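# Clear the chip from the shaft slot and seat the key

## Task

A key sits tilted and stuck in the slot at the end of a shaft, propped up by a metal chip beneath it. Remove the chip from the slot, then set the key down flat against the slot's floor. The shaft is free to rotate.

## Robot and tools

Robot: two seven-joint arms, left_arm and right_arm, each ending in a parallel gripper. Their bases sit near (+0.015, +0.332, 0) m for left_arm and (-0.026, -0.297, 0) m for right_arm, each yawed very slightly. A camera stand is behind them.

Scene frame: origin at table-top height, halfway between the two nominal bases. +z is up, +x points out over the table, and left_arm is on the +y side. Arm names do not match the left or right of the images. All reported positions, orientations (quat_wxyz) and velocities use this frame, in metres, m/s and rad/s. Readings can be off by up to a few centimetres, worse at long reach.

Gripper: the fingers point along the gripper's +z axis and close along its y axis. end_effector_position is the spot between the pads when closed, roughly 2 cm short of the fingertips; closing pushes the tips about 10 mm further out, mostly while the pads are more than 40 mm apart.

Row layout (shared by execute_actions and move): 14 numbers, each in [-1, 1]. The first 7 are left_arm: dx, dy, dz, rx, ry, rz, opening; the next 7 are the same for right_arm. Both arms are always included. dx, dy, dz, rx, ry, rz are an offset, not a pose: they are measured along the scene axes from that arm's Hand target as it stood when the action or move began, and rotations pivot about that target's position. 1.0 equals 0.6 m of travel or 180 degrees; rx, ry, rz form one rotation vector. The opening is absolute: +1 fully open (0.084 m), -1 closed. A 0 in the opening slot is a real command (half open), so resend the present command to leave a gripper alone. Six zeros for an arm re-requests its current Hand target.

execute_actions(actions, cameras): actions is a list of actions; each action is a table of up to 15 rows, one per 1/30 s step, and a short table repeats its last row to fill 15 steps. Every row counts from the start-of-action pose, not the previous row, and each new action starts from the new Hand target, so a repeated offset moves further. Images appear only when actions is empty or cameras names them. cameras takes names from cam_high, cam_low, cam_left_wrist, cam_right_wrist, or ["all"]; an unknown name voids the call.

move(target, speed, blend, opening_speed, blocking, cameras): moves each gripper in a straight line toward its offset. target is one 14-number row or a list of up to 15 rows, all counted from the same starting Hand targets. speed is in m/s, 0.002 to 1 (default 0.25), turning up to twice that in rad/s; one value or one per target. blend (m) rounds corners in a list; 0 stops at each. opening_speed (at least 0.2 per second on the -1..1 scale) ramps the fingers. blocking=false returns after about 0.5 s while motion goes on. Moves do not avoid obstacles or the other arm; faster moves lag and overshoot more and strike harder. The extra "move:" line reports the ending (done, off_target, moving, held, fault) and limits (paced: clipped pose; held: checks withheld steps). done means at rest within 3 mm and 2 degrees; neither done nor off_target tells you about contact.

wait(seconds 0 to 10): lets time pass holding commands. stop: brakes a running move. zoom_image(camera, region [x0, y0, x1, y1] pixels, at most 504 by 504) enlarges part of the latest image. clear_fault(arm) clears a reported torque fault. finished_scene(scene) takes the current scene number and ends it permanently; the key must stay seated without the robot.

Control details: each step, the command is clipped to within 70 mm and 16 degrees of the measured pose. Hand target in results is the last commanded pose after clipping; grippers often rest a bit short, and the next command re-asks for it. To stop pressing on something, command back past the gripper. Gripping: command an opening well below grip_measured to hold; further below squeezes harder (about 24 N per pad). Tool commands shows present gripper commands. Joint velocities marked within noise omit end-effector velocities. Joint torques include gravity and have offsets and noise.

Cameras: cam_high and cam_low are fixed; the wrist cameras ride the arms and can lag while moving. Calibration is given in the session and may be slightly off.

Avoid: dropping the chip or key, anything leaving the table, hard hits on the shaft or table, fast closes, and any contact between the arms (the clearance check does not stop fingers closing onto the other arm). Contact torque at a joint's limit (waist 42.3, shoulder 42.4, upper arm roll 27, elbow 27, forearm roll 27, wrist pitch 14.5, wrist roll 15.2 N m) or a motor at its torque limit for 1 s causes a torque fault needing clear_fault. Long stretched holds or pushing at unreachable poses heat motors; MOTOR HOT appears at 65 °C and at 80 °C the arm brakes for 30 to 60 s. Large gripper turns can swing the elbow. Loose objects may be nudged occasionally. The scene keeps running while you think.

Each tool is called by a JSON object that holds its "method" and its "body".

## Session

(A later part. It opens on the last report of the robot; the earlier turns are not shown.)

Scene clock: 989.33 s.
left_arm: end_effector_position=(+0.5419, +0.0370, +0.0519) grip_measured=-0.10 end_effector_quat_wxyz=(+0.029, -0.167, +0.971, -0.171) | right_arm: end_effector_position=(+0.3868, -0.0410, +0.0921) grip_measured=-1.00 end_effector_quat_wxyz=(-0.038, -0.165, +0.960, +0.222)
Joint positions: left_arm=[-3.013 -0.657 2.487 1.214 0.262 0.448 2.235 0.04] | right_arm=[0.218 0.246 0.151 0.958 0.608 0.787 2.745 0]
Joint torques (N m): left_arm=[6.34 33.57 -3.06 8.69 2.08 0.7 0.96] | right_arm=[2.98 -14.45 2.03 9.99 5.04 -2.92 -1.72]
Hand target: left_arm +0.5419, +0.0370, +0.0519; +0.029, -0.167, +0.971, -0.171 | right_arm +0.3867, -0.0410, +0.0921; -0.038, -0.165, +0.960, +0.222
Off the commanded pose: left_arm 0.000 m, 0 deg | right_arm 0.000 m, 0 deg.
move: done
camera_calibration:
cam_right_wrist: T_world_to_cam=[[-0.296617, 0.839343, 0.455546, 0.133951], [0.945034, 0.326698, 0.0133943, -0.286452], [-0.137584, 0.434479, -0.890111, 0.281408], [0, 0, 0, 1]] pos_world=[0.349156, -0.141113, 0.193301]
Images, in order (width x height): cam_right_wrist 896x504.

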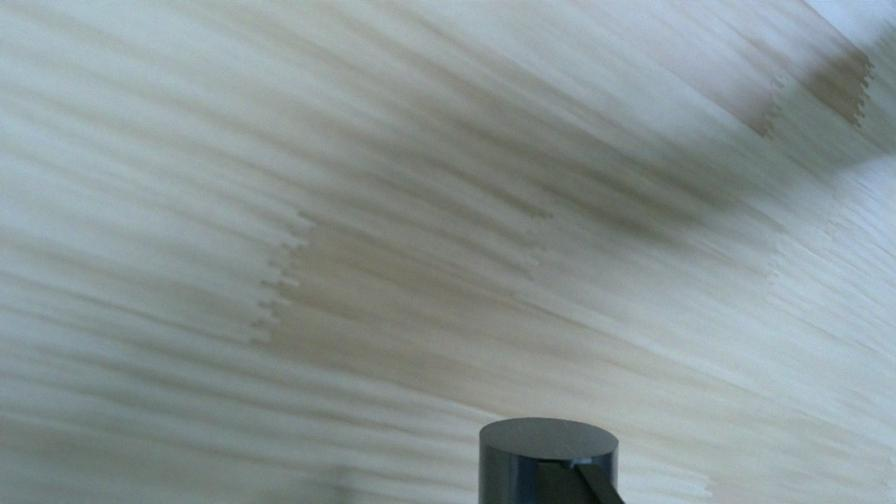

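{"method": "move", "body": {"target": [0,0,0,0,0,0,-1, -0.00036,0.00103,-0.00225,0,0,0,-1], "speed": 0.01}}

{"method": "move", "body": {"target": [0,0,0,0,0,0,-1, -0.00019,0.00055,-0.0012,0,0,0,-1], "speed": 0.01}}

Scene clock: 993.50 s.
left_arm: end_effector_position=(+0.5419, +0.0370, +0.0519) grip_measured=-0.10 end_effector_quat_wxyz=(+0.029, -0.167, +0.971, -0.171) | right_arm: end_effector_position=(+0.3866, -0.0404, +0.0908) grip_measured=-1.00 end_effector_quat_wxyz=(-0.038, -0.165, +0.960, +0.222)
Joint positions: left_arm=[-3.013 -0.657 2.487 1.214 0.262 0.448 2.235 0.04] | right_arm=[0.219 0.248 0.152 0.958 0.61 0.783 2.744 0]
Joint torques (N m): left_arm=[5.91 33.48 -3.13 8.63 2.17 0.68 0.89] | right_arm=[3.16 -14.22 2.29 9.53 4.91 -2.8 -1.61]
Hand target: left_arm +0.5419, +0.0370, +0.0519; +0.029, -0.167, +0.971, -0.171 | right_arm +0.3865, -0.0404, +0.0908; -0.038, -0.165, +0.960, +0.222
Off the commanded pose: left_arm 0.000 m, 0 deg | right_arm 0.000 m, 0 deg.
move: done

Scene clock: 994.20 s.
left_arm: end_effector_position=(+0.5419, +0.0370, +0.0519) grip_measured=-0.10 end_effector_quat_wxyz=(+0.029, -0.167, +0.971, -0.171) | right_arm: end_effector_position=(+0.3865, -0.0401, +0.0901) grip_measured=-1.00 end_effector_quat_wxyz=(-0.038, -0.164, +0.960, +0.222)
Joint positions: left_arm=[-3.013 -0.657 2.487 1.214 0.262 0.448 2.235 0.04] | right_arm=[0.219 0.25 0.153 0.957 0.611 0.781 2.744 0]
Joint torques (N m): left_arm=[5.82 33.66 -3.08 8.71 2.11 0.73 0.82] | right_arm=[5.92 -7.16 5.04 6.9 4.99 -2.38 -1.64]
Hand target: left_arm +0.5419, +0.0370, +0.0519; +0.029, -0.167, +0.971, -0.171 | right_arm +0.3864, -0.0400, +0.0900; -0.038, -0.165, +0.960, +0.222
Off the commanded pose: left_arm 0.000 m, 0 deg | right_arm 0.000 m, 0 deg.
move: done

{"method": "move", "body": {"target": [0,0,0,0,0,0,-1, -0.00012,0.00034,-0.00075,0,0,0,-1], "speed": 0.01}}

{"method": "move", "body": {"target": [0,0,0,0,0,0,-1, -0.00012,0.00034,-0.00075,0,0,0,-1], "speed": 0.01, "cameras": ["cam_right_wrist"]}}

Scene clock: 996.80 s.
left_arm: end_effector_position=(+0.5419, +0.0370, +0.0519) grip_measured=-0.10 end_effector_quat_wxyz=(+0.029, -0.167, +0.971, -0.171) | right_arm: end_effector_position=(+0.3864, -0.0399, +0.0896) grip_measured=-1.00 end_effector_quat_wxyz=(-0.038, -0.165, +0.960, +0.222)
Joint positions: left_arm=[-3.013 -0.657 2.487 1.214 0.262 0.448 2.235 0.04] | right_arm=[0.22 0.251 0.153 0.957 0.611 0.78 2.743 0]
Joint torques (N m): left_arm=[5.59 33.3 -3.18 8.73 2.05 0.71 0.8] | right_arm=[8 -0.96 6.84 3.35 5.32 -2.12 -1.77]
Hand target: left_arm +0.5419, +0.0370, +0.0519; +0.029, -0.167, +0.971, -0.171 | right_arm +0.3863, -0.0398, +0.0896; -0.038, -0.165, +0.960, +0.222
Off the commanded pose: left_arm 0.000 m, 0 deg | right_arm 0.000 m, 0 deg.
move: done

Scene clock: 997.50 s.
left_arm: end_effector_position=(+0.5419, +0.0370, +0.0519) grip_measured=-0.10 end_effector_quat_wxyz=(+0.029, -0.167, +0.971, -0.171) | right_arm: end_effector_position=(+0.3859, -0.0395, +0.0888) grip_measured=-1.00 end_effector_quat_wxyz=(-0.038, -0.165, +0.960, +0.222)
Joint positions: left_arm=[-3.013 -0.657 2.487 1.214 0.262 0.448 2.235 0.04] | right_arm=[0.22 0.253 0.154 0.957 0.612 0.778 2.743 0]
Joint torques (N m): left_arm=[5.46 33.44 -3.12 8.7 2.12 0.72 0.75] | right_arm=[-0.48 -21.09 -0.01 11.51 3.83 -1.33 -1.64]
Hand target: left_arm +0.5419, +0.0370, +0.0519; +0.029, -0.167, +0.971, -0.171 | right_arm +0.3863, -0.0396, +0.0891; -0.038, -0.165, +0.960, +0.222
Off the commanded pose: left_arm 0.000 m, 0 deg | right_arm 0.001 m, 0 deg.
move: done
camera_calibration:
cam_right_wrist: T_world_to_cam=[[-0.296657, 0.839244, 0.455701, 0.133958], [0.944874, 0.327193, 0.0125264, -0.285943], [-0.13859, 0.434296, -0.890045, 0.278037], [0, 0, 0, 1]] pos_world=[0.348453, -0.139615, 0.190003]
Images, in order (width x height): cam_right_wrist 896x504.

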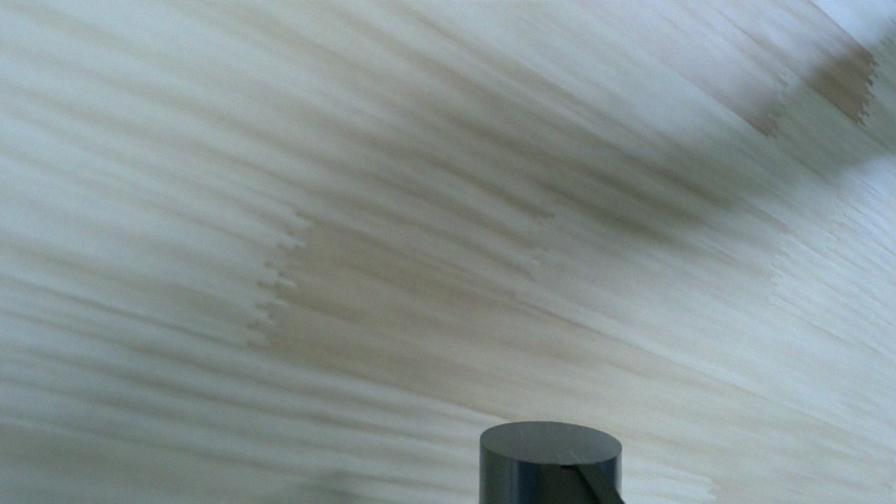

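{"method": "move", "body": {"target": [[0,0,0,0,0,0,-1, 0.0073,-0.0207,0.0450,0,0,0,-1],[0,0,0,0,0,0,-1, 0.0696,-0.0220,0.0899,0,0,0,-0.45]], "speed": 0.12, "blend": [0.01,0], "cameras": ["cam_right_wrist","cam_low"]}}

{"method": "zoom_image", "body": {"camera": "cam_right_wrist", "region": [440, 290, 640, 504]}}

{"method": "zoom_image", "body": {"camera": "cam_low", "region": [400, 200, 500, 280]}}

Scene clock: 1006.13 s.
left_arm: end_effector_position=(+0.5419, +0.0370, +0.0519) grip_measured=-0.10 end_effector_quat_wxyz=(+0.029, -0.167, +0.971, -0.171) | right_arm: end_effector_position=(+0.4280, -0.0528, +0.1431) grip_measured=-0.47 end_effector_quat_wxyz=(-0.038, -0.165, +0.960, +0.222)
Joint positions: left_arm=[-3.013 -0.657 2.487 1.214 0.262 0.448 2.235 0.04] | right_arm=[0.186 0.253 0.114 1.134 0.528 0.959 2.805 0.024]
Joint torques (N m): left_arm=[4.87 33.29 -3.14 8.73 2.01 0.67 0.7] | right_arm=[-2.34 -16.07 -1.38 14.84 -4.34 0.83 1.61]
Hand target: left_arm +0.5419, +0.0370, +0.0519; +0.029, -0.167, +0.971, -0.171 | right_arm +0.4280, -0.0528, +0.1431; -0.038, -0.165, +0.960, +0.222
Off the commanded pose: left_arm 0.000 m, 0 deg | right_arm 0.000 m, 0 deg.
move: done
camera_calibration:
cam_right_wrist: T_world_to_cam=[[-0.296613, 0.83933, 0.455573, 0.132946], [0.945021, 0.326739, 0.0133101, -0.322245], [-0.137682, 0.434474, -0.890099, 0.337691], [0, 0, 0, 1]] pos_world=[0.390455, -0.153014, 0.244301]
Images, in order (width x height): cam_low 896x504, cam_right_wrist 896x504.

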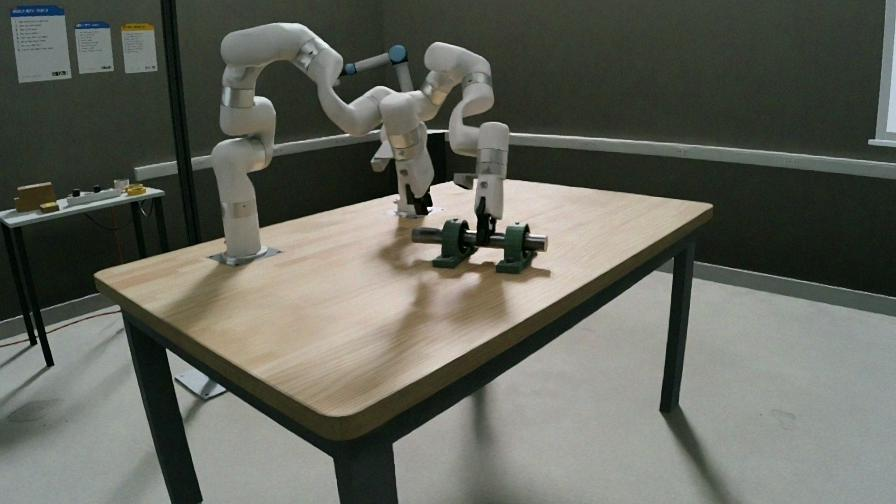

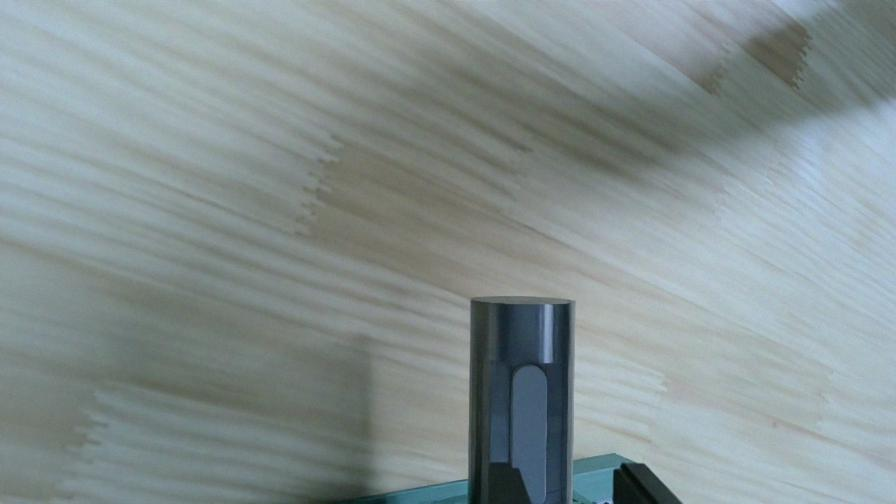

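Scaled by 2.355 from the camera's 896x504 image, which has a finer 1280x720 frame.

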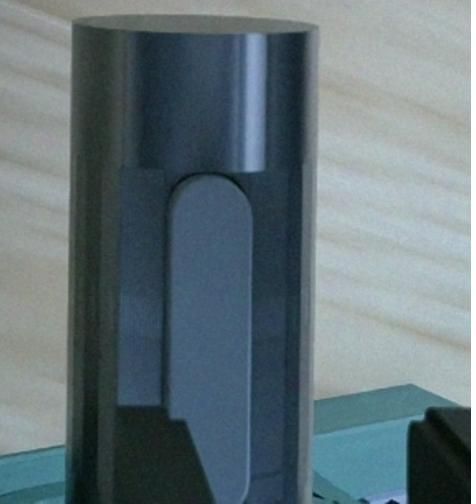

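Scaled by 5.040 from the camera's 896x504 image, which has a finer 1280x720 frame.

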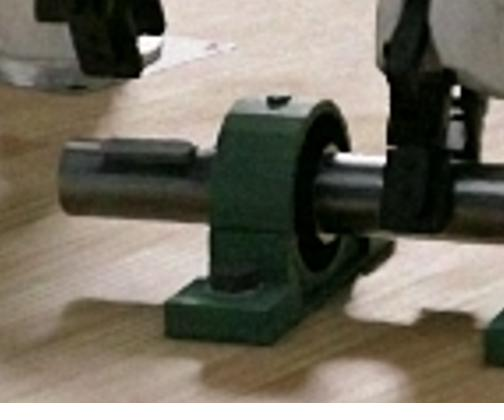

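{"method": "zoom_image", "body": {"camera": "cam_low", "region": [408, 222, 448, 246]}}

{"method": "zoom_image", "body": {"camera": "cam_right_wrist", "region": [490, 350, 570, 400]}}

Scaled by 12.600 from the camera's 896x504 image, which has a finer 1280x720 frame.

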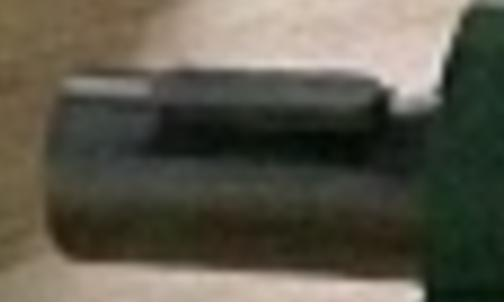

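Scaled by 6.300 from the camera's 896x504 image, which has a finer 1280x720 frame.

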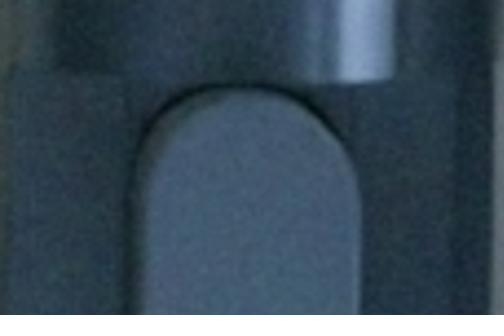

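{"method": "move", "body": {"target": [[0,0,0,0,0,0,-1, -0.0658,0.0117,-0.0675,0,0,0,-1],[0,0,0,0,0,0,-1, -0.0690,0.0207,-0.0869,0,0,0,-1]], "speed": [0.12,0.03], "blend": [0.005,0]}}

{"method": "move", "body": {"target": [0,0,0,0,0,0,-1, -0.00049,0.00138,-0.0030,0,0,0,-1], "speed": 0.01}}

{"method": "move", "body": {"target": [0,0,0,0,0,0,-1, -0.00012,0.00034,-0.00075,0,0,0,-1], "speed": 0.01}}

Scene clock: 1017.90 s.
left_arm: end_effector_position=(+0.5419, +0.0370, +0.0519) grip_measured=-0.10 end_effector_quat_wxyz=(+0.029, -0.167, +0.971, -0.171) | right_arm: end_effector_position=(+0.3866, -0.0404, +0.0910) grip_measured=-1.00 end_effector_quat_wxyz=(-0.038, -0.165, +0.960, +0.222)
Joint positions: left_arm=[-3.013 -0.657 2.487 1.214 0.262 0.448 2.235 0.04] | right_arm=[0.218 0.248 0.153 0.958 0.609 0.783 2.745 0]
Joint torques (N m): left_arm=[4.44 33.19 -3.2 8.94 2.14 0.59 0.52] | right_arm=[2.54 -14.44 2.04 9.76 5.25 -2.9 -1.65]
Hand target: left_arm +0.5419, +0.0370, +0.0519; +0.029, -0.167, +0.971, -0.171 | right_arm +0.3866, -0.0404, +0.0909; -0.038, -0.165, +0.960, +0.222
Off the commanded pose: left_arm 0.000 m, 0 deg | right_arm 0.000 m, 0 deg.
move: done

Scene clock: 1018.60 s.
left_arm: end_effector_position=(+0.5419, +0.0370, +0.0519) grip_measured=-0.10 end_effector_quat_wxyz=(+0.029, -0.167, +0.971, -0.171) | right_arm: end_effector_position=(+0.3863, -0.0396, +0.0891) grip_measured=-1.00 end_effector_quat_wxyz=(-0.038, -0.165, +0.960, +0.222)
Joint positions: left_arm=[-3.013 -0.657 2.487 1.214 0.262 0.448 2.235 0.04] | right_arm=[0.219 0.252 0.154 0.957 0.611 0.778 2.743 0]
Joint torques (N m): left_arm=[4.51 33.11 -3.1 8.87 2.1 0.68 0.53] | right_arm=[3.07 -14.78 2.29 9.79 4.87 -2.98 -1.67]
Hand target: left_arm +0.5419, +0.0370, +0.0519; +0.029, -0.167, +0.971, -0.171 | right_arm +0.3863, -0.0396, +0.0891; -0.038, -0.165, +0.960, +0.222
Off the commanded pose: left_arm 0.000 m, 0 deg | right_arm 0.000 m, 0 deg.
move: done

Scene clock: 1019.30 s.
left_arm: end_effector_position=(+0.5419, +0.0370, +0.0519) grip_measured=-0.10 end_effector_quat_wxyz=(+0.029, -0.167, +0.971, -0.171) | right_arm: end_effector_position=(+0.3863, -0.0394, +0.0887) grip_measured=-1.00 end_effector_quat_wxyz=(-0.038, -0.165, +0.960, +0.222)
Joint positions: left_arm=[-3.013 -0.657 2.487 1.214 0.262 0.448 2.235 0.04] | right_arm=[0.219 0.253 0.155 0.957 0.612 0.777 2.743 0]
Joint torques (N m): left_arm=[4.34 32.98 -3.17 8.74 2.03 0.55 0.58] | right_arm=[3.6 -12.3 2.86 8.99 5.13 -2.69 -1.78]
Hand target: left_arm +0.5419, +0.0370, +0.0519; +0.029, -0.167, +0.971, -0.171 | right_arm +0.3863, -0.0394, +0.0887; -0.038, -0.165, +0.960, +0.222
Off the commanded pose: left_arm 0.000 m, 0 deg | right_arm 0.000 m, 0 deg.
move: done

{"method": "move", "body": {"target": [0,0,0,0,0,0,-1, -0.00012,0.00034,-0.00075,0,0,0,-1], "speed": 0.01}}

{"method": "move", "body": {"target": [0,0,0,0,0,0,-1, -0.00010,0.00027,-0.0006,0,0,0,-1], "speed": 0.01}}

{"method": "move", "body": {"target": [0,0,0,0,0,0,-1, -0.00010,0.00027,-0.0006,0,0,0,-1], "speed": 0.01}}

Scene clock: 1023.20 s.
left_arm: end_effector_position=(+0.5419, +0.0370, +0.0519) grip_measured=-0.10 end_effector_quat_wxyz=(+0.029, -0.167, +0.971, -0.171) | right_arm: end_effector_position=(+0.3863, -0.0392, +0.0883) grip_measured=-1.00 end_effector_quat_wxyz=(-0.038, -0.164, +0.960, +0.222)
Joint positions: left_arm=[-3.013 -0.657 2.487 1.214 0.262 0.448 2.235 0.04] | right_arm=[0.22 0.254 0.155 0.957 0.612 0.776 2.743 0]
Joint torques (N m): left_arm=[4.03 32.93 -3.08 8.83 2.1 0.57 0.44] | right_arm=[5.72 -5.81 4.91 6.48 4.97 -2.94 -1.55]
Hand target: left_arm +0.5419, +0.0370, +0.0519; +0.029, -0.167, +0.971, -0.171 | right_arm +0.3862, -0.0392, +0.0882; -0.038, -0.165, +0.960, +0.222
Off the commanded pose: left_arm 0.000 m, 0 deg | right_arm 0.000 m, 0 deg.
move: done

Scene clock: 1023.90 s.
left_arm: end_effector_position=(+0.5419, +0.0370, +0.0519) grip_measured=-0.10 end_effector_quat_wxyz=(+0.029, -0.167, +0.971, -0.171) | right_arm: end_effector_position=(+0.3862, -0.0390, +0.0879) grip_measured=-1.00 end_effector_quat_wxyz=(-0.038, -0.165, +0.960, +0.222)
Joint positions: left_arm=[-3.013 -0.657 2.487 1.214 0.262 0.448 2.235 0.04] | right_arm=[0.22 0.255 0.155 0.957 0.613 0.775 2.742 0]
Joint torques (N m): left_arm=[4.02 32.84 -3.1 8.76 2.11 0.58 0.47] | right_arm=[7.51 -0.91 6.54 3.97 5.49 -2.69 -1.88]
Hand target: left_arm +0.5419, +0.0370, +0.0519; +0.029, -0.167, +0.971, -0.171 | right_arm +0.3861, -0.0390, +0.0879; -0.038, -0.165, +0.960, +0.222
Off the commanded pose: left_arm 0.000 m, 0 deg | right_arm 0.000 m, 0 deg.
move: done

Scene clock: 1024.60 s.
left_arm: end_effector_position=(+0.5419, +0.0370, +0.0519) grip_measured=-0.10 end_effector_quat_wxyz=(+0.029, -0.167, +0.971, -0.171) | right_arm: end_effector_position=(+0.3861, -0.0389, +0.0876) grip_measured=-1.00 end_effector_quat_wxyz=(-0.038, -0.165, +0.960, +0.222)
Joint positions: left_arm=[-3.013 -0.657 2.487 1.214 0.262 0.448 2.235 0.04] | right_arm=[0.22 0.256 0.155 0.957 0.613 0.774 2.742 0]
Joint torques (N m): left_arm=[3.95 32.76 -3.09 8.77 2.06 0.56 0.45] | right_arm=[9.25 4.83 8.11 1.96 5.22 -3.29 -1.69]
Hand target: left_arm +0.5419, +0.0370, +0.0519; +0.029, -0.167, +0.971, -0.171 | right_arm +0.3861, -0.0389, +0.0875; -0.038, -0.165, +0.960, +0.222
Off the commanded pose: left_arm 0.000 m, 0 deg | right_arm 0.000 m, 0 deg.
move: done

{"method": "move", "body": {"target": [[0,0,0,0,0,0,-1, 0.0024,-0.0069,0.0150,0,0,0,-1],[0,0,0,0,0,0,-1, 0.0024,-0.03,0.0550,0,0,0,-1]], "speed": 0.1, "blend": [0.005,0], "cameras": ["cam_low","cam_high"]}}

{"method": "zoom_image", "body": {"camera": "cam_low", "region": [408, 222, 448, 246]}}

Scene clock: 1030.17 s.
left_arm: end_effector_position=(+0.5419, +0.0370, +0.0519) grip_measured=-0.10 end_effector_quat_wxyz=(+0.029, -0.167, +0.971, -0.171) | right_arm: end_effector_position=(+0.3875, -0.0568, +0.1205) grip_measured=-1.00 end_effector_quat_wxyz=(-0.038, -0.165, +0.960, +0.222)
Joint positions: left_arm=[-3.013 -0.657 2.487 1.214 0.262 0.448 2.235 0.04] | right_arm=[0.195 0.175 0.132 0.958 0.58 0.866 2.757 0]
Joint torques (N m): left_arm=[3.41 32.73 -3.06 8.92 2.1 0.57 0.3] | right_arm=[-2.93 -23.1 -1.16 10.31 -4.44 0.78 1.61]
Hand target: left_arm +0.5419, +0.0370, +0.0519; +0.029, -0.167, +0.971, -0.171 | right_arm +0.3875, -0.0569, +0.1205; -0.038, -0.165, +0.960, +0.222
Off the commanded pose: left_arm 0.000 m, 0 deg | right_arm 0.000 m, 0 deg.
move: done
Images, in order (width x height): cam_high 896x504, cam_low 896x504.

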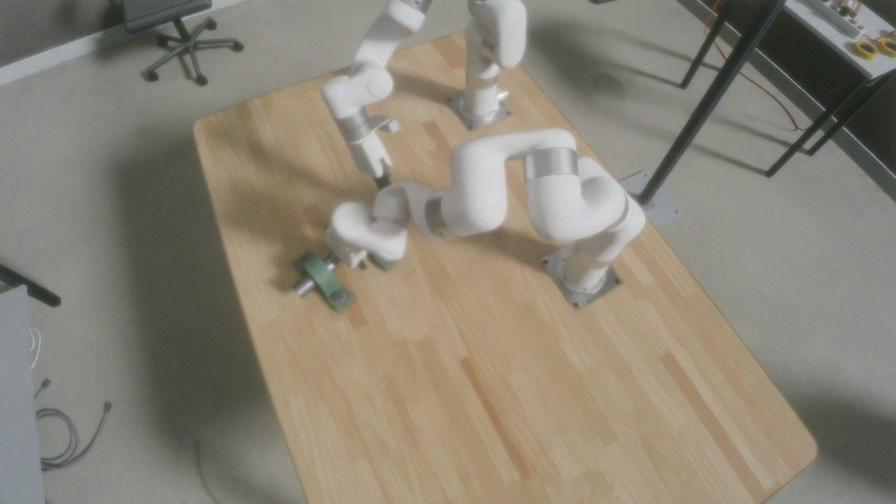

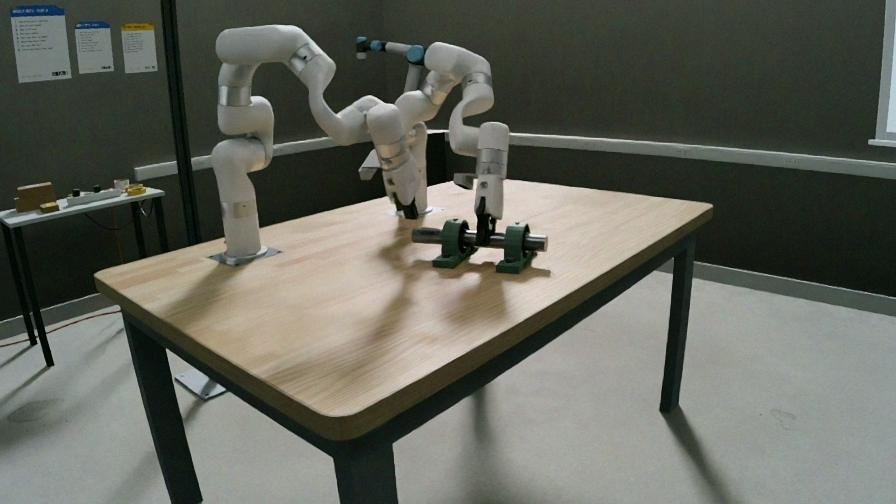

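Scaled by 12.600 from the camera's 896x504 image, which has a finer 1280x720 frame.

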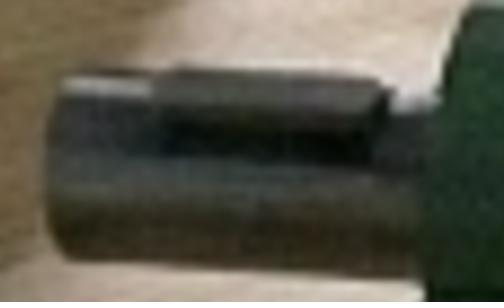

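{"method": "move", "body": {"target": [[0,0,0,0,0,0,0.45, 0,0,0,0,0,0,-1],[-0.0185,0.0527,0.1535,0,0,0,0.45, 0,0,0,0,0,0,-1],[-0.2203,0.0743,0.1358,-0.1310,-0.0461,0,-1, 0,0,0,0,0,0,-0.4]], "speed": [0.1,0.15,0.25], "cameras": ["cam_left_wrist"]}}

{"method": "zoom_image", "body": {"camera": "cam_left_wrist", "region": [380, 220, 600, 440]}}

{"method": "zoom_image", "body": {"camera": "cam_left_wrist", "region": [450, 270, 510, 350]}}

{"method": "zoom_image", "body": {"camera": "cam_left_wrist", "region": [450, 350, 510, 430]}}

Scene clock: 1040.07 s.
left_arm: end_effector_position=(+0.4097, +0.0816, +0.1334) grip_measured=-1.00 end_effector_quat_wxyz=(+0.064, -0.157, +0.911, -0.377) | right_arm: end_effector_position=(+0.3875, -0.0569, +0.1205) grip_measured=-0.42 end_effector_quat_wxyz=(-0.038, -0.165, +0.960, +0.222)
Joint positions: left_arm=[-2.227 0.185 1.802 0.621 -1.571 0.702 3.68 0] | right_arm=[0.195 0.175 0.132 0.958 0.58 0.866 2.757 0.026]
Joint torques (N m): left_arm=[-5.72 8.5 3.32 11.21 -2.3 1.01 1.57] | right_arm=[-2.77 -22.91 -1.43 10.85 -4.42 0.78 1.72]
Hand target: left_arm +0.4097, +0.0816, +0.1334; +0.064, -0.157, +0.911, -0.377 | right_arm +0.3875, -0.0569, +0.1205; -0.038, -0.165, +0.960, +0.222
Off the commanded pose: left_arm 0.000 m, 0 deg | right_arm 0.000 m, 0 deg.
move: done
camera_calibration:
cam_left_wrist: T_world_to_cam=[[-0.228363, 0.658342, -0.717242, 0.170324], [0.942863, 0.333135, 0.00557905, -0.349027], [0.242611, -0.674987, -0.696802, 0.181161], [0, 0, 0, 1]] pos_world=[0.324028, 0.126423, 0.250344]
Images, in order (width x height): cam_left_wrist 896x504.

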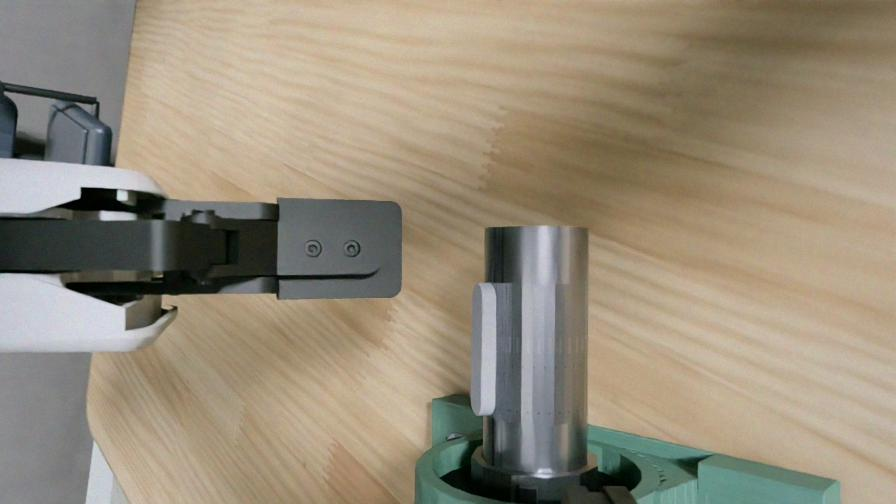

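Scaled by 2.291 from the camera's 896x504 image, which has a finer 1280x720 frame.

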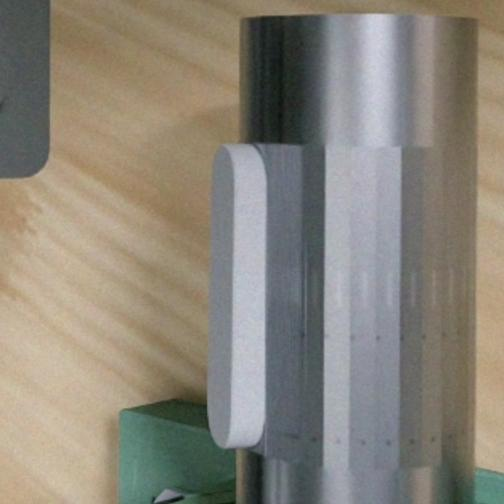

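Scaled by 6.300 from the camera's 896x504 image, which has a finer 1280x720 frame.

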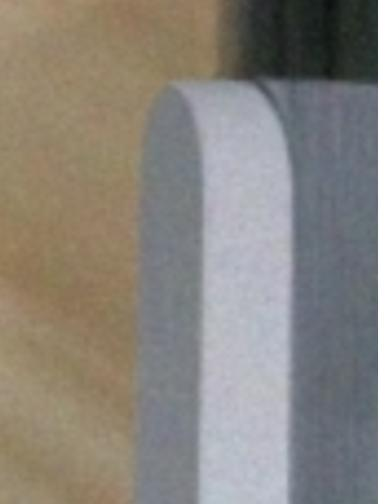

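Scaled by 6.300 from the camera's 896x504 image, which has a finer 1280x720 frame.

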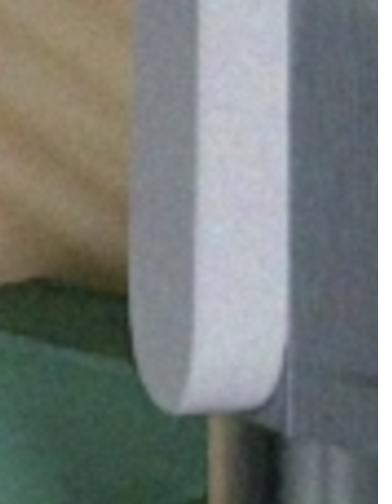

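{"method": "move", "body": {"target": [[0,0,0,0,0,0,-1, 0.0005,0.0150,-0.0200,0,0,0,-1],[0,0,0,0,0,0,-1, -0.0010,0.0260,-0.0465,0,0,0,-1]], "speed": [0.1,0.05], "blend": [0.005,0], "cameras": ["cam_left_wrist","cam_right_wrist"]}}

{"method": "zoom_image", "body": {"camera": "cam_left_wrist", "region": [380, 220, 600, 440]}}

{"method": "zoom_image", "body": {"camera": "cam_right_wrist", "region": [440, 400, 640, 504]}}

Scene clock: 1071.87 s.
left_arm: end_effector_position=(+0.4097, +0.0816, +0.1334) grip_measured=-1.00 end_effector_quat_wxyz=(+0.064, -0.157, +0.911, -0.377) | right_arm: end_effector_position=(+0.3869, -0.0413, +0.0926) grip_measured=-1.00 end_effector_quat_wxyz=(-0.038, -0.165, +0.960, +0.222)
Joint positions: left_arm=[-2.227 0.185 1.802 0.621 -1.571 0.702 3.68 0] | right_arm=[0.216 0.245 0.152 0.959 0.607 0.788 2.746 0]
Joint torques (N m): left_arm=[-5.87 8.33 3.02 11.46 -2.11 1 1.44] | right_arm=[2.56 -14.73 2.12 10.81 4.98 -2.89 -1.68]
Hand target: left_arm +0.4097, +0.0816, +0.1334; +0.064, -0.157, +0.911, -0.377 | right_arm +0.3869, -0.0413, +0.0926; -0.038, -0.165, +0.960, +0.222
Off the commanded pose: left_arm 0.000 m, 0 deg | right_arm 0.000 m, 0 deg.
move: done
camera_calibration:
cam_left_wrist: T_world_to_cam=[[-0.228363, 0.658342, -0.717242, 0.170324], [0.942863, 0.333135, 0.00557905, -0.349027], [0.242611, -0.674987, -0.696802, 0.181161], [0, 0, 0, 1]] pos_world=[0.324028, 0.126423, 0.250344]
cam_right_wrist: T_world_to_cam=[[-0.296617, 0.839343, 0.455546, 0.134034], [0.945034, 0.326698, 0.0133943, -0.286549], [-0.137584, 0.434479, -0.890111, 0.282011], [0, 0, 0, 1]] pos_world=[0.349356, -0.141413, 0.193801]
Images, in order (width x height): cam_left_wrist 896x504, cam_right_wrist 896x504.

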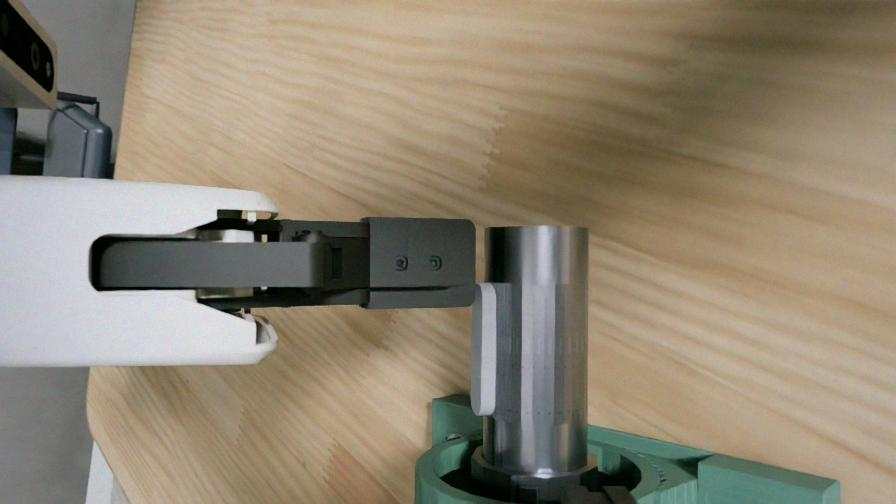

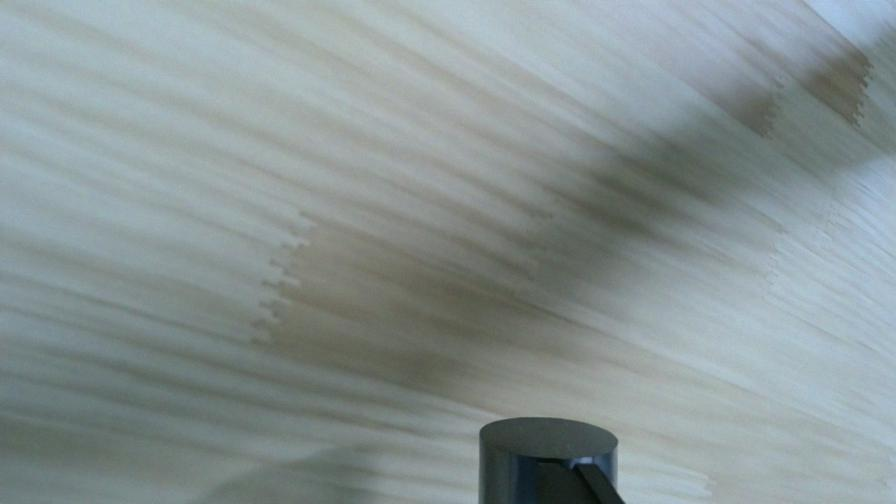

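Scaled by 2.291 from the camera's 896x504 image, which has a finer 1280x720 frame.

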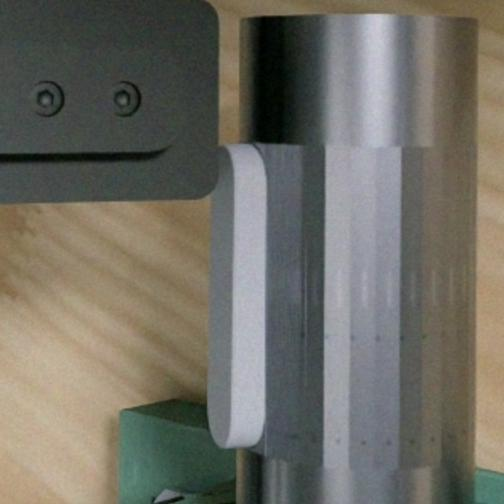

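Scaled by 2.520 from the camera's 896x504 image, which has a finer 1280x720 frame.

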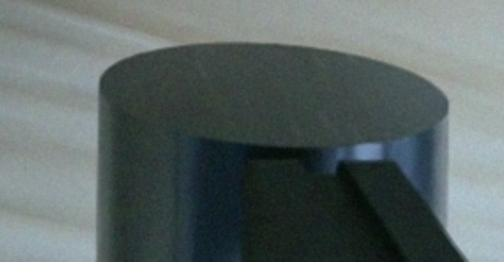

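{"method": "zoom_image", "body": {"camera": "cam_right_wrist", "region": [520, 440, 640, 504]}}

Scaled by 4.200 from the camera's 896x504 image, which has a finer 1280x720 frame.

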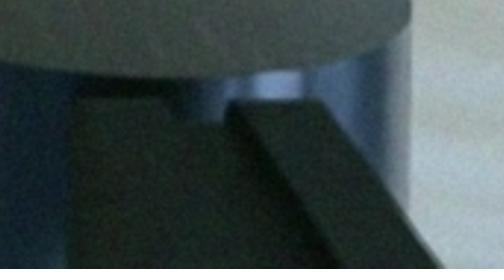

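{"method": "move", "body": {"target": [0,0,0,0,0,0,-1, -0.0009,0.0026,-0.0058,0,0,0,-1], "speed": 0.02, "cameras": ["cam_left_wrist"]}}

{"method": "zoom_image", "body": {"camera": "cam_left_wrist", "region": [440, 260, 540, 360]}}

{"method": "move", "body": {"target": [0,0,0,0,0,0,-1, -0.0003,0.0009,-0.0020,0,0,0,-1], "speed": 0.01, "cameras": ["cam_left_wrist"]}}

{"method": "zoom_image", "body": {"camera": "cam_left_wrist", "region": [440, 260, 540, 360]}}

Scene clock: 1086.93 s.
left_arm: end_effector_position=(+0.4097, +0.0816, +0.1334) grip_measured=-1.00 end_effector_quat_wxyz=(+0.064, -0.157, +0.911, -0.377) | right_arm: end_effector_position=(+0.3864, -0.0397, +0.0892) grip_measured=-1.00 end_effector_quat_wxyz=(-0.038, -0.165, +0.960, +0.222)
Joint positions: left_arm=[-2.227 0.185 1.802 0.621 -1.571 0.702 3.68 0] | right_arm=[0.219 0.252 0.154 0.957 0.611 0.778 2.743 0]
Joint torques (N m): left_arm=[-5.79 8.12 2.61 11.67 -2.06 0.87 1.41] | right_arm=[2.52 -14.82 1.9 9.96 4.97 -2.93 -1.75]
Hand target: left_arm +0.4097, +0.0816, +0.1334; +0.064, -0.157, +0.911, -0.377 | right_arm +0.3864, -0.0397, +0.0891; -0.038, -0.165, +0.960, +0.222
Off the commanded pose: left_arm 0.000 m, 0 deg | right_arm 0.000 m, 0 deg.
move: done
camera_calibration:
cam_left_wrist: T_world_to_cam=[[-0.228363, 0.658342, -0.717242, 0.170324], [0.942863, 0.333135, 0.00557905, -0.349027], [0.242611, -0.674987, -0.696802, 0.181161], [0, 0, 0, 1]] pos_world=[0.324028, 0.126423, 0.250344]
Images, in order (width x height): cam_left_wrist 896x504.

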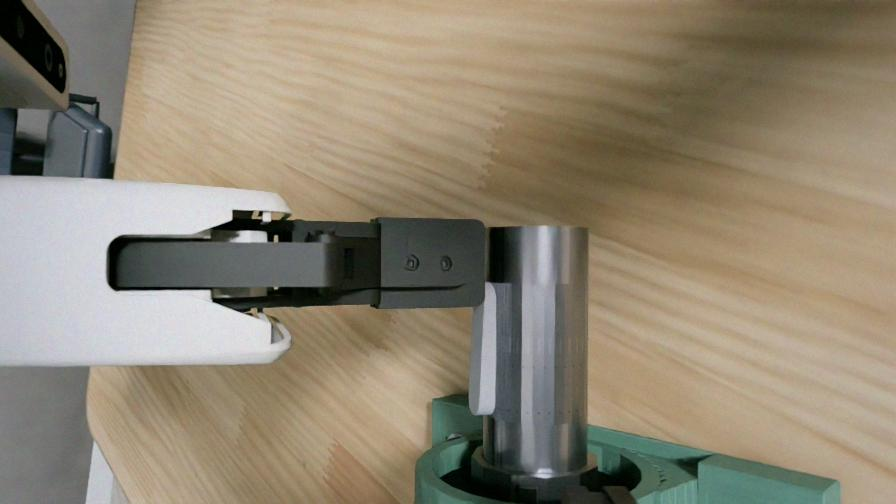

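Scaled by 5.040 from the camera's 896x504 image, which has a finer 1280x720 frame.

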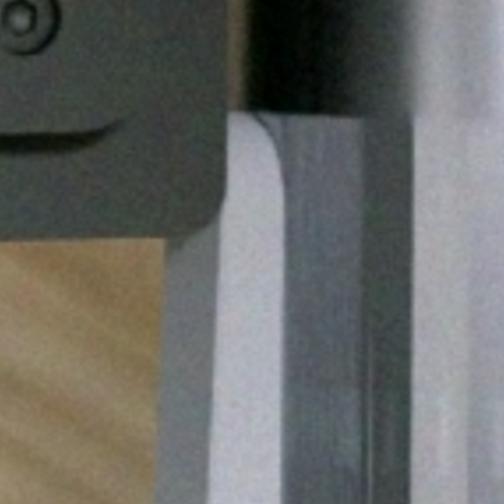

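Scene clock: 1087.63 s.
left_arm: end_effector_position=(+0.4097, +0.0816, +0.1334) grip_measured=-1.00 end_effector_quat_wxyz=(+0.064, -0.157, +0.911, -0.377) | right_arm: end_effector_position=(+0.3863, -0.0392, +0.0881) grip_measured=-1.00 end_effector_quat_wxyz=(-0.038, -0.164, +0.960, +0.222)
Joint positions: left_arm=[-2.227 0.185 1.802 0.621 -1.571 0.702 3.68 0] | right_arm=[0.22 0.255 0.155 0.957 0.613 0.775 2.742 0]
Joint torques (N m): left_arm=[-5.75 8.03 2.58 11.66 -1.94 0.89 1.46] | right_arm=[6.79 -3.42 5.74 5.7 5.25 -2.7 -1.71]
Hand target: left_arm +0.4097, +0.0816, +0.1334; +0.064, -0.157, +0.911, -0.377 | right_arm +0.3862, -0.0392, +0.0879; -0.038, -0.165, +0.960, +0.222
Off the commanded pose: left_arm 0.000 m, 0 deg | right_arm 0.000 m, 0 deg.
move: done
camera_calibration:
cam_left_wrist: T_world_to_cam=[[-0.228363, 0.658342, -0.717242, 0.170324], [0.942863, 0.333135, 0.00557905, -0.349027], [0.242611, -0.674987, -0.696802, 0.181161], [0, 0, 0, 1]] pos_world=[0.324028, 0.126423, 0.250344]
Images, in order (width x height): cam_left_wrist 896x504.

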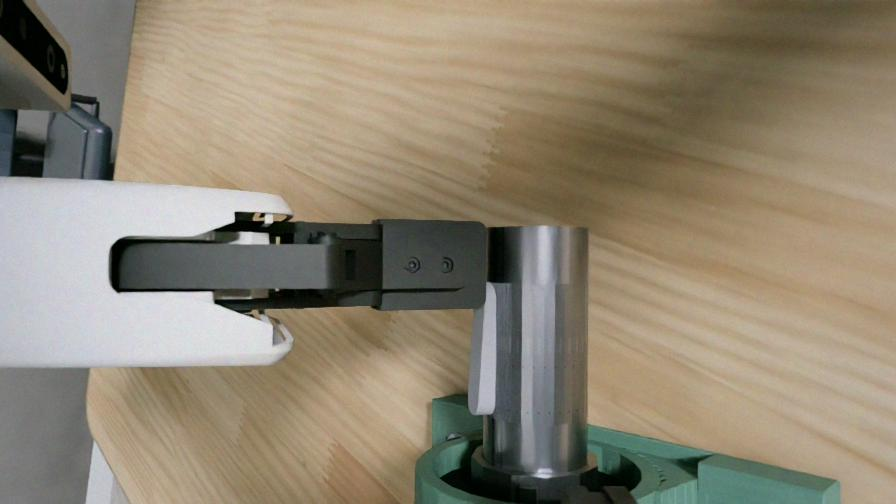

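Scaled by 5.040 from the camera's 896x504 image, which has a finer 1280x720 frame.

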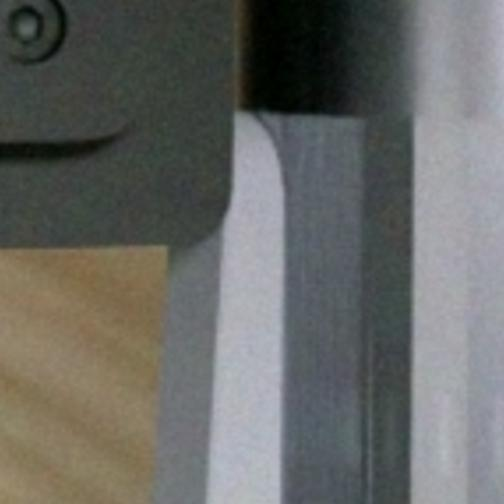

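{"method": "zoom_image", "body": {"camera": "cam_left_wrist", "region": [440, 340, 540, 440]}}

{"method": "zoom_image", "body": {"camera": "cam_left_wrist", "region": [440, 220, 600, 440]}}

Scaled by 5.040 from the camera's 896x504 image, which has a finer 1280x720 frame.

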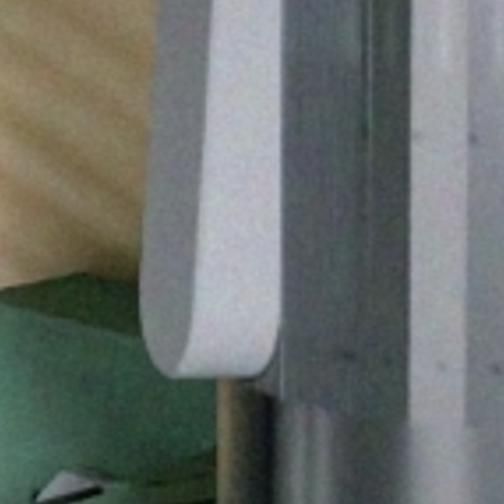

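Scaled by 2.291 from the camera's 896x504 image, which has a finer 1280x720 frame.

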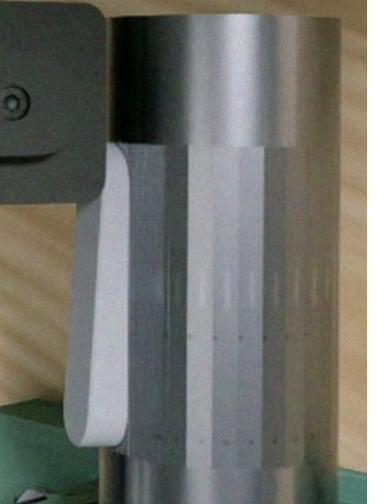

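{"method": "move", "body": {"target": [0,0,0,0,0,0,-1, 0.0014,-0.0039,0.0085,0,0,0,-1], "speed": 0.05, "cameras": ["cam_left_wrist"]}}

{"method": "zoom_image", "body": {"camera": "cam_left_wrist", "region": [440, 220, 600, 440]}}

Scene clock: 1106.93 s.
left_arm: end_effector_position=(+0.4097, +0.0816, +0.1334) grip_measured=-1.00 end_effector_quat_wxyz=(+0.064, -0.157, +0.911, -0.377) | right_arm: end_effector_position=(+0.3870, -0.0415, +0.0930) grip_measured=-1.00 end_effector_quat_wxyz=(-0.038, -0.165, +0.960, +0.222)
Joint positions: left_arm=[-2.227 0.185 1.802 0.621 -1.571 0.702 3.68 0] | right_arm=[0.216 0.244 0.151 0.959 0.607 0.789 2.746 0]
Joint torques (N m): left_arm=[-5.7 7.89 2.3 11.96 -1.84 0.8 1.32] | right_arm=[-2.98 -23.67 -0.65 13.8 -4.76 0.98 1.83]
Hand target: left_arm +0.4097, +0.0816, +0.1334; +0.064, -0.157, +0.911, -0.377 | right_arm +0.3870, -0.0415, +0.0930; -0.038, -0.165, +0.960, +0.222
Off the commanded pose: left_arm 0.000 m, 0 deg | right_arm 0.000 m, 0 deg.
move: done
camera_calibration:
cam_left_wrist: T_world_to_cam=[[-0.228363, 0.658342, -0.717242, 0.170324], [0.942863, 0.333135, 0.00557905, -0.349027], [0.242611, -0.674987, -0.696802, 0.181161], [0, 0, 0, 1]] pos_world=[0.324028, 0.126423, 0.250344]
Images, in order (width x height): cam_left_wrist 896x504.

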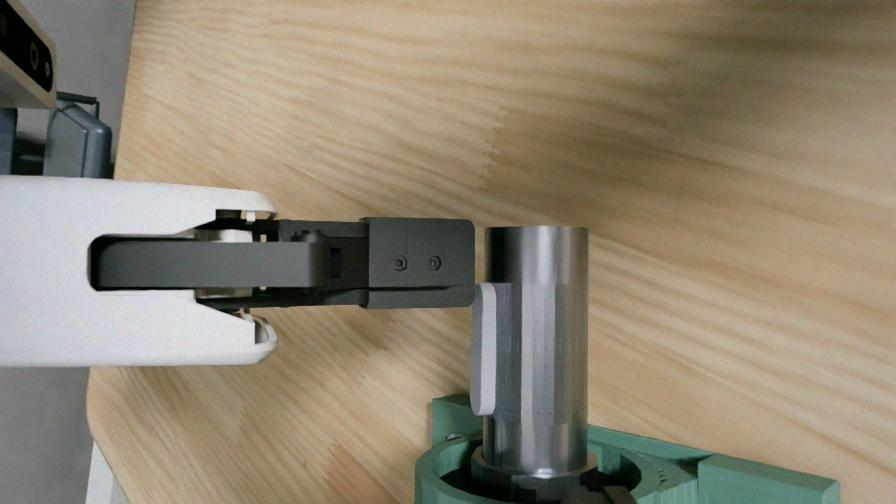

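Scaled by 2.291 from the camera's 896x504 image, which has a finer 1280x720 frame.

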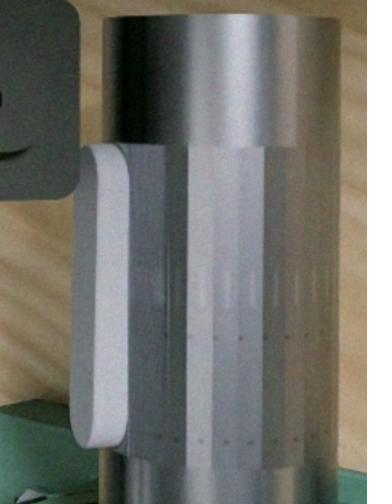

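{"method": "move", "body": {"target": [[0,0,0,0,0,0,-1, 0.0024,-0.0069,0.0150,0,0,0,-0.45],[0,0,0,0,0,0,-1, 0.0669,0.0158,0.0150,0,0,0,-0.45],[0,0,0,0,0,0,-1, 0.0626,0.0280,-0.0115,0,0,0,-0.45]], "speed": [0.05,0.08,0.04], "cameras": ["cam_left_wrist","cam_right_wrist"]}}

{"method": "zoom_image", "body": {"camera": "cam_left_wrist", "region": [440, 220, 600, 440]}}

{"method": "zoom_image", "body": {"camera": "cam_right_wrist", "region": [440, 340, 700, 504]}}

Scene clock: 1131.10 s.
left_arm: end_effector_position=(+0.4097, +0.0816, +0.1334) grip_measured=-1.00 end_effector_quat_wxyz=(+0.064, -0.157, +0.911, -0.377) | right_arm: end_effector_position=(+0.4246, -0.0247, +0.0862) grip_measured=-0.47 end_effector_quat_wxyz=(-0.038, -0.165, +0.960, +0.222)
Joint positions: left_arm=[-2.227 0.185 1.802 0.621 -1.571 0.702 3.68 0] | right_arm=[0.226 0.371 0.146 1.118 0.568 0.811 2.784 0.024]
Joint torques (N m): left_arm=[-5.43 7.54 2.01 12.16 -1.59 0.76 1.2] | right_arm=[2.93 -17.18 2.27 10.23 5.05 -2.74 -1.5]
Hand target: left_arm +0.4097, +0.0816, +0.1334; +0.064, -0.157, +0.911, -0.377 | right_arm +0.4246, -0.0247, +0.0861; -0.038, -0.165, +0.960, +0.222
Off the commanded pose: left_arm 0.000 m, 0 deg | right_arm 0.000 m, 0 deg.
move: done
camera_calibration:
cam_left_wrist: T_world_to_cam=[[-0.228363, 0.658342, -0.717242, 0.170324], [0.942863, 0.333135, 0.00557905, -0.349027], [0.242611, -0.674987, -0.696802, 0.181161], [0, 0, 0, 1]] pos_world=[0.324028, 0.126423, 0.250344]
cam_right_wrist: T_world_to_cam=[[-0.296617, 0.839343, 0.455546, 0.134283], [0.945034, 0.326698, 0.0133943, -0.327482], [-0.137584, 0.434479, -0.890111, 0.274333], [0, 0, 0, 1]] pos_world=[0.387056, -0.124913, 0.187401]
Images, in order (width x height): cam_left_wrist 896x504, cam_right_wrist 896x504.

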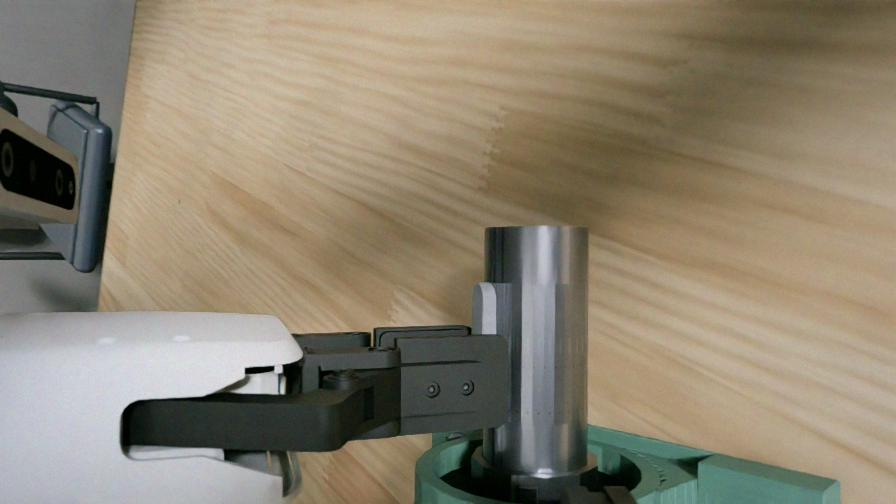

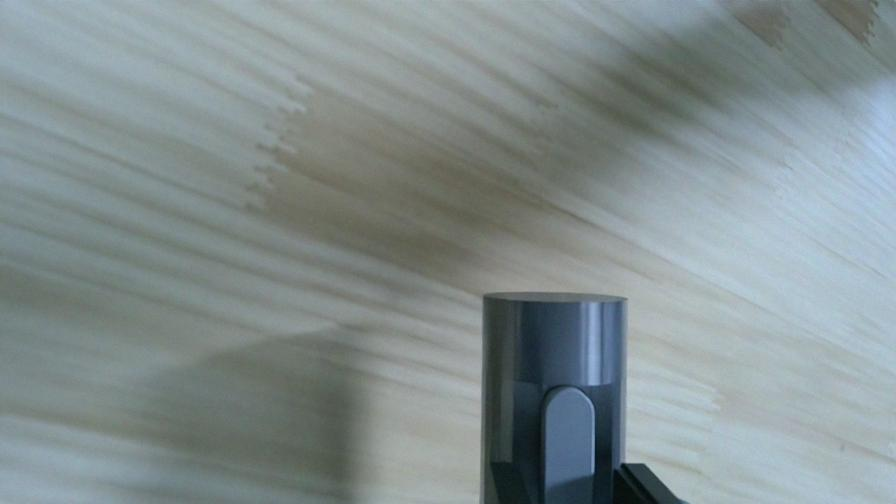

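Scaled by 2.291 from the camera's 896x504 image, which has a finer 1280x720 frame.

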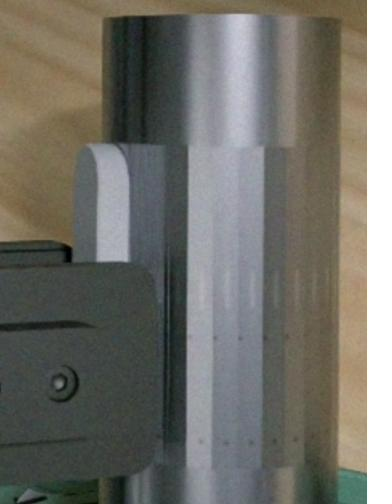

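Scaled by 1.938 from the camera's 896x504 image, which has a finer 1280x720 frame.

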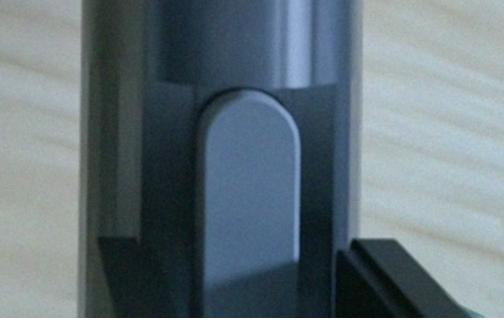

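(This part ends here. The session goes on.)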